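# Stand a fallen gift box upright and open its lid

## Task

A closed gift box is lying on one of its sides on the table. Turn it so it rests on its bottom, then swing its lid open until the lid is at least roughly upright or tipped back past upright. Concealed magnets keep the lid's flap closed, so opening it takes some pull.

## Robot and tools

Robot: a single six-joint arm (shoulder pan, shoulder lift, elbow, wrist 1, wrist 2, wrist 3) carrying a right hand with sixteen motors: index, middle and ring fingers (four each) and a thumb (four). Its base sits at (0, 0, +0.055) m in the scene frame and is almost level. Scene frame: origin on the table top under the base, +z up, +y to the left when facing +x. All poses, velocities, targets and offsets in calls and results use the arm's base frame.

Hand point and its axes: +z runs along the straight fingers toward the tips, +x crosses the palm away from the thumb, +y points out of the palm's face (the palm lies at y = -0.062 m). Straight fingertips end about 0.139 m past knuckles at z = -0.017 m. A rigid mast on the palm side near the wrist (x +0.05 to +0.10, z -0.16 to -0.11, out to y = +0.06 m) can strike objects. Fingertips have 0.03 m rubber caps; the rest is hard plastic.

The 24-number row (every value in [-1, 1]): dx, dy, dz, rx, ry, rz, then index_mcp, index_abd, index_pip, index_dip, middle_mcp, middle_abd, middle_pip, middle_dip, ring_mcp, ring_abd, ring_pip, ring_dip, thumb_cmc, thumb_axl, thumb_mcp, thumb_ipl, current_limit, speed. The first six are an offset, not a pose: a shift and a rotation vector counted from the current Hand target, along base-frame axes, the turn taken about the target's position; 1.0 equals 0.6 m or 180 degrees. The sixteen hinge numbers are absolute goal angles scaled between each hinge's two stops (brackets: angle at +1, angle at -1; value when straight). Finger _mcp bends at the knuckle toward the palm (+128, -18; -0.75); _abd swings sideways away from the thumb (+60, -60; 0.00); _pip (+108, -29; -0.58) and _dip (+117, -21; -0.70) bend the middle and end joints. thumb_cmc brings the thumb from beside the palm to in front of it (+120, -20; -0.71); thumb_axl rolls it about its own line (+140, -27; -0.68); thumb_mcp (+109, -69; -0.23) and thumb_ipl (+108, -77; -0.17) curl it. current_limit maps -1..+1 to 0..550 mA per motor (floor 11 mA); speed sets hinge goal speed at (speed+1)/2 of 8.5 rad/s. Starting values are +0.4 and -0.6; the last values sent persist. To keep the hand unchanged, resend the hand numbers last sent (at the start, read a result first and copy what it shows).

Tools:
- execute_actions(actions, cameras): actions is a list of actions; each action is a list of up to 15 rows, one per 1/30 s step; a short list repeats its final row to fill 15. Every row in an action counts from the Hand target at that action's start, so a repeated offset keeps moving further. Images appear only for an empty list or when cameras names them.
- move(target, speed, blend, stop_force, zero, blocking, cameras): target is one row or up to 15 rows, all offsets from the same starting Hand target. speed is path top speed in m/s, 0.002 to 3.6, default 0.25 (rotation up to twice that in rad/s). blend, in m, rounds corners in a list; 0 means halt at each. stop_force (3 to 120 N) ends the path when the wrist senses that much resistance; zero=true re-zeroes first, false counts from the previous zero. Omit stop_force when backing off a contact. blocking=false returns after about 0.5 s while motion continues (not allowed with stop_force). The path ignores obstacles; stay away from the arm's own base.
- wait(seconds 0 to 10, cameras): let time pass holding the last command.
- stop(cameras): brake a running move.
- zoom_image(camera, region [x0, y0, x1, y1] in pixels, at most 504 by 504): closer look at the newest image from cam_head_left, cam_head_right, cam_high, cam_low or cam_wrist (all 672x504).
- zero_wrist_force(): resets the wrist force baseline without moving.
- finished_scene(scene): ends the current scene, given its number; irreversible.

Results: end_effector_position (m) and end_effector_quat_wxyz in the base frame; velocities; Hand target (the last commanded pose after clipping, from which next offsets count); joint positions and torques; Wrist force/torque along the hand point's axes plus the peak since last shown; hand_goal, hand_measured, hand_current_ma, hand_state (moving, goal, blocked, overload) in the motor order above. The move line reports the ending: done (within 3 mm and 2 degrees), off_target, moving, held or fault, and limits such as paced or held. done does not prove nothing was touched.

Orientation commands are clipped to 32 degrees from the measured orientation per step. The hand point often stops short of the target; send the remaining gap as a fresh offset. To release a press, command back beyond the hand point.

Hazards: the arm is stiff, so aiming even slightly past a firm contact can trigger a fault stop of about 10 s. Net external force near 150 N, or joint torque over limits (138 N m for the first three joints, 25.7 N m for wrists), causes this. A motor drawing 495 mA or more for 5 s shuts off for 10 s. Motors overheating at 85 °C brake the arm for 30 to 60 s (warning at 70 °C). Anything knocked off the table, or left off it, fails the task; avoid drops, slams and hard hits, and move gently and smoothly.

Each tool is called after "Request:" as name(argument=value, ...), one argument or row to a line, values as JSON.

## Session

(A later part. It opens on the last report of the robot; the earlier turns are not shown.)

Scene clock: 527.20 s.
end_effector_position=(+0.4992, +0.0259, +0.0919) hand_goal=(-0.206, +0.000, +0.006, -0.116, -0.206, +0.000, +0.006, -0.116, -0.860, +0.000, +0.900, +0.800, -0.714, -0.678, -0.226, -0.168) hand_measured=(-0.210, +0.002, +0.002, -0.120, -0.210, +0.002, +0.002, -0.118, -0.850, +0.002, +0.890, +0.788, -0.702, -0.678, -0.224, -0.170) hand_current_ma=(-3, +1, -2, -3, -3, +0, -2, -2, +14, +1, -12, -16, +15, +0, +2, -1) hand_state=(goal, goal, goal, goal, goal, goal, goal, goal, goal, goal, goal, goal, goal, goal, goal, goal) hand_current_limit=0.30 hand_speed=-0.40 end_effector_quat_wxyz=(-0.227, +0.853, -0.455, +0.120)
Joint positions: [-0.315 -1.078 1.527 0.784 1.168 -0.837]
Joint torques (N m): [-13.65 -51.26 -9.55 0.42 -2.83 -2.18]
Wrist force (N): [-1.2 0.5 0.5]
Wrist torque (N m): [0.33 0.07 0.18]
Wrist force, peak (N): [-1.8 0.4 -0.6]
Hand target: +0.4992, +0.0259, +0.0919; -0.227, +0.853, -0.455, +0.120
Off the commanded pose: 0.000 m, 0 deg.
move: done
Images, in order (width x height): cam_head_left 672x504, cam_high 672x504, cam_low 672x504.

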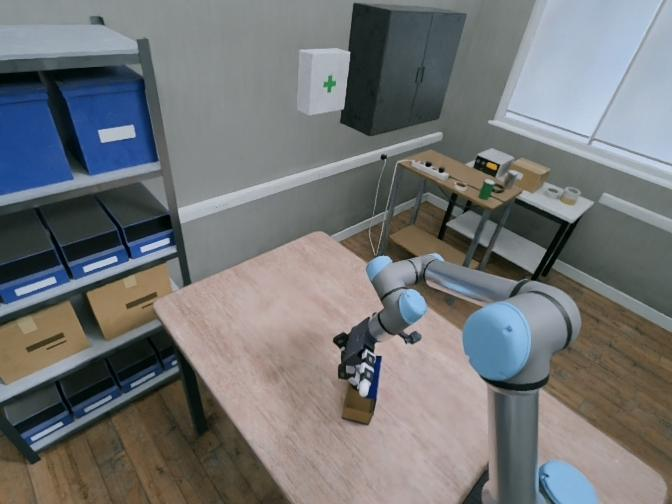

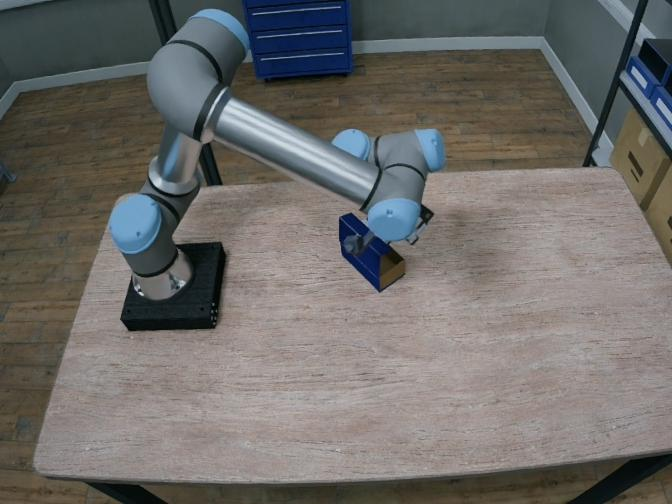

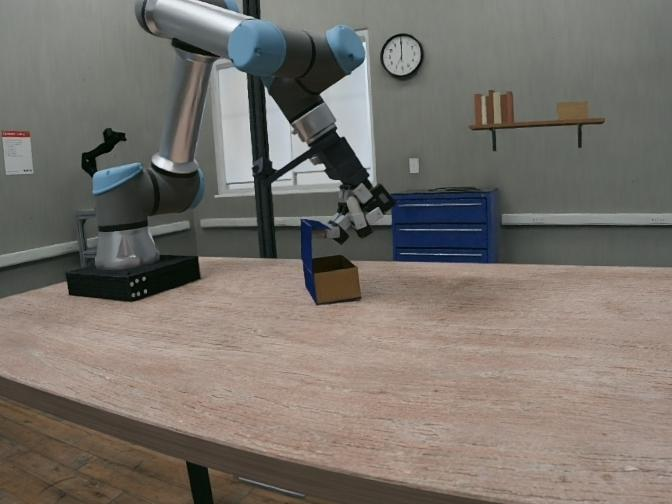

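Request:
move(
  target=[
    [-0.035,-0.024,0,0,0,0,-0.205,0,0.007,-0.116,-0.205,0,0.007,-0.116,-0.86,0,0.9,0.8,-0.714,-0.678,-0.226,-0.168,0.3,-0.4],
    [0.138,0.093,-0.01,0,0,0,-0.205,0,0.007,-0.116,-0.205,0,0.007,-0.116,-0.86,0,0.9,0.8,-0.714,-0.678,-0.226,-0.168,0.3,-0.4],
    [0.22,0.149,0.15,0,0,0,-0.205,0,0.007,-0.116,-0.205,0,0.007,-0.116,-0.86,0,0.9,0.8,-0.714,-0.678,-0.226,-0.168,0.3,-0.4],
  ],
  speed=[0.04,0.1,0.2],
  blend=[0,0.02,0],
  cameras=["cam_high","cam_head_left","cam_low"],
)

Request:
zoom_image(
  camera="cam_low",
  region=[250, 170, 450, 330],
)

Request:
zoom_image(
  camera="cam_head_left",
  region=[290, 330, 430, 450],
)

Scene clock: 535.57 s.
end_effector_position=(+0.6312, +0.1153, +0.1818) hand_goal=(-0.206, +0.000, +0.006, -0.116, -0.206, +0.000, +0.006, -0.116, -0.860, +0.000, +0.900, +0.800, -0.714, -0.678, -0.226, -0.168) hand_measured=(-0.210, +0.002, +0.002, -0.120, -0.210, +0.002, +0.002, -0.118, -0.850, +0.002, +0.890, +0.788, -0.702, -0.678, -0.224, -0.170) hand_current_ma=(-3, +1, -2, -3, -3, +0, -2, -2, +13, +1, -12, -16, +14, +0, +2, -1) hand_state=(goal, goal, goal, goal, goal, goal, goal, goal, goal, goal, goal, goal, goal, goal, goal, goal) hand_current_limit=0.30 hand_speed=-0.40 end_effector_quat_wxyz=(-0.227, +0.853, -0.455, +0.120)
Joint positions: [-0.098 -0.788 0.788 1.157 1.248 -0.622]
Joint torques (N m): [13.68 -39.06 -29.31 3.27 1.62 1.99]
Wrist force (N): [-1.1 0.9 -0.3]
Wrist torque (N m): [0.39 0.07 0.13]
Wrist force, peak (N): [-1.5 -0.8 -1.2]
Hand target: +0.6312, +0.1153, +0.1819; -0.227, +0.853, -0.455, +0.120
Off the commanded pose: 0.000 m, 0 deg.
move: done
Images, in order (width x height): cam_head_left 672x504, cam_high 672x504, cam_low 672x504.

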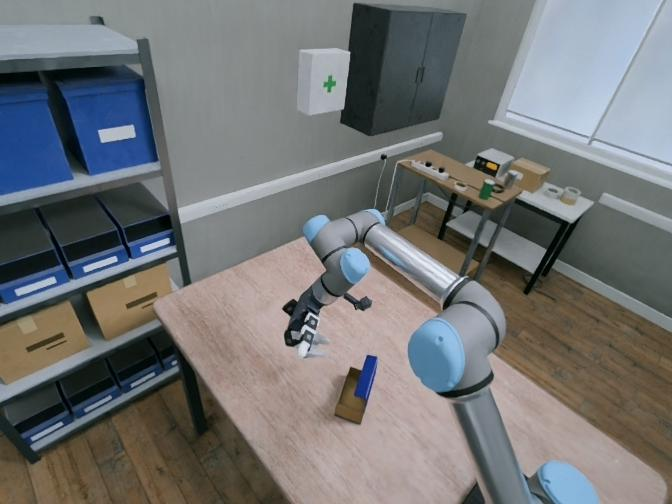

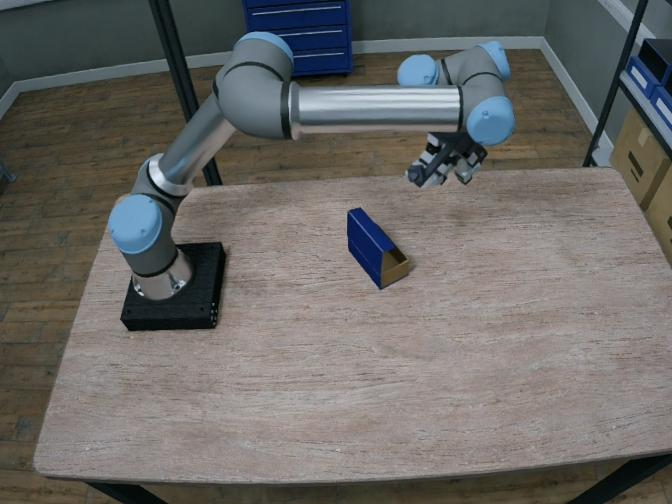

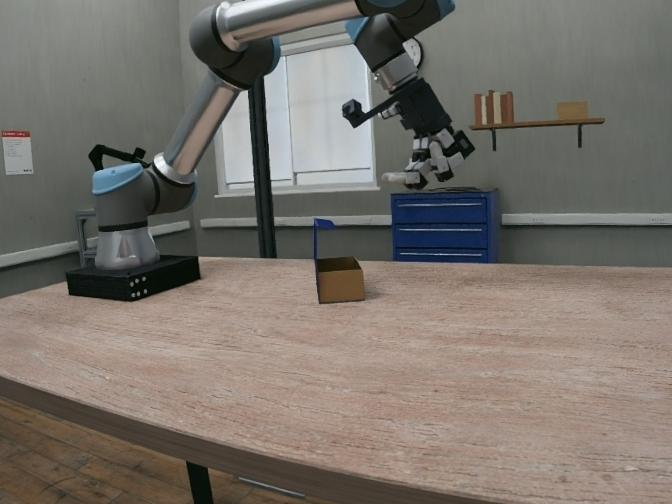

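Scaled by 2.520 from the camera's 672x504 image, which has a finer 960x720 frame.

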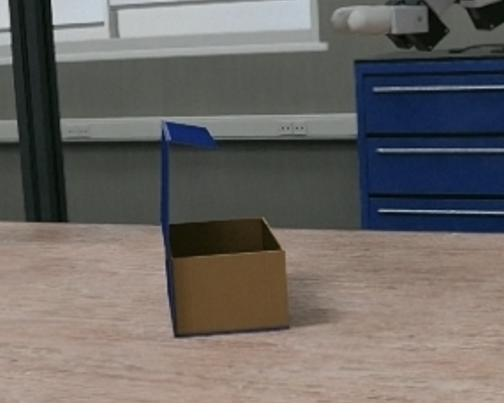

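Scaled by 3.600 from the camera's 672x504 image, which has a finer 960x720 frame.

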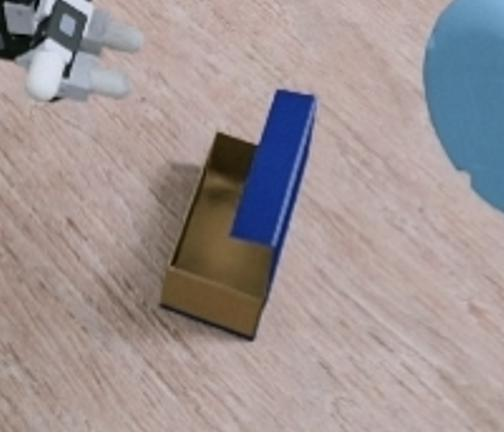

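Request:
finished_scene(
  scene=1,
)

The scene is finished: the task was done.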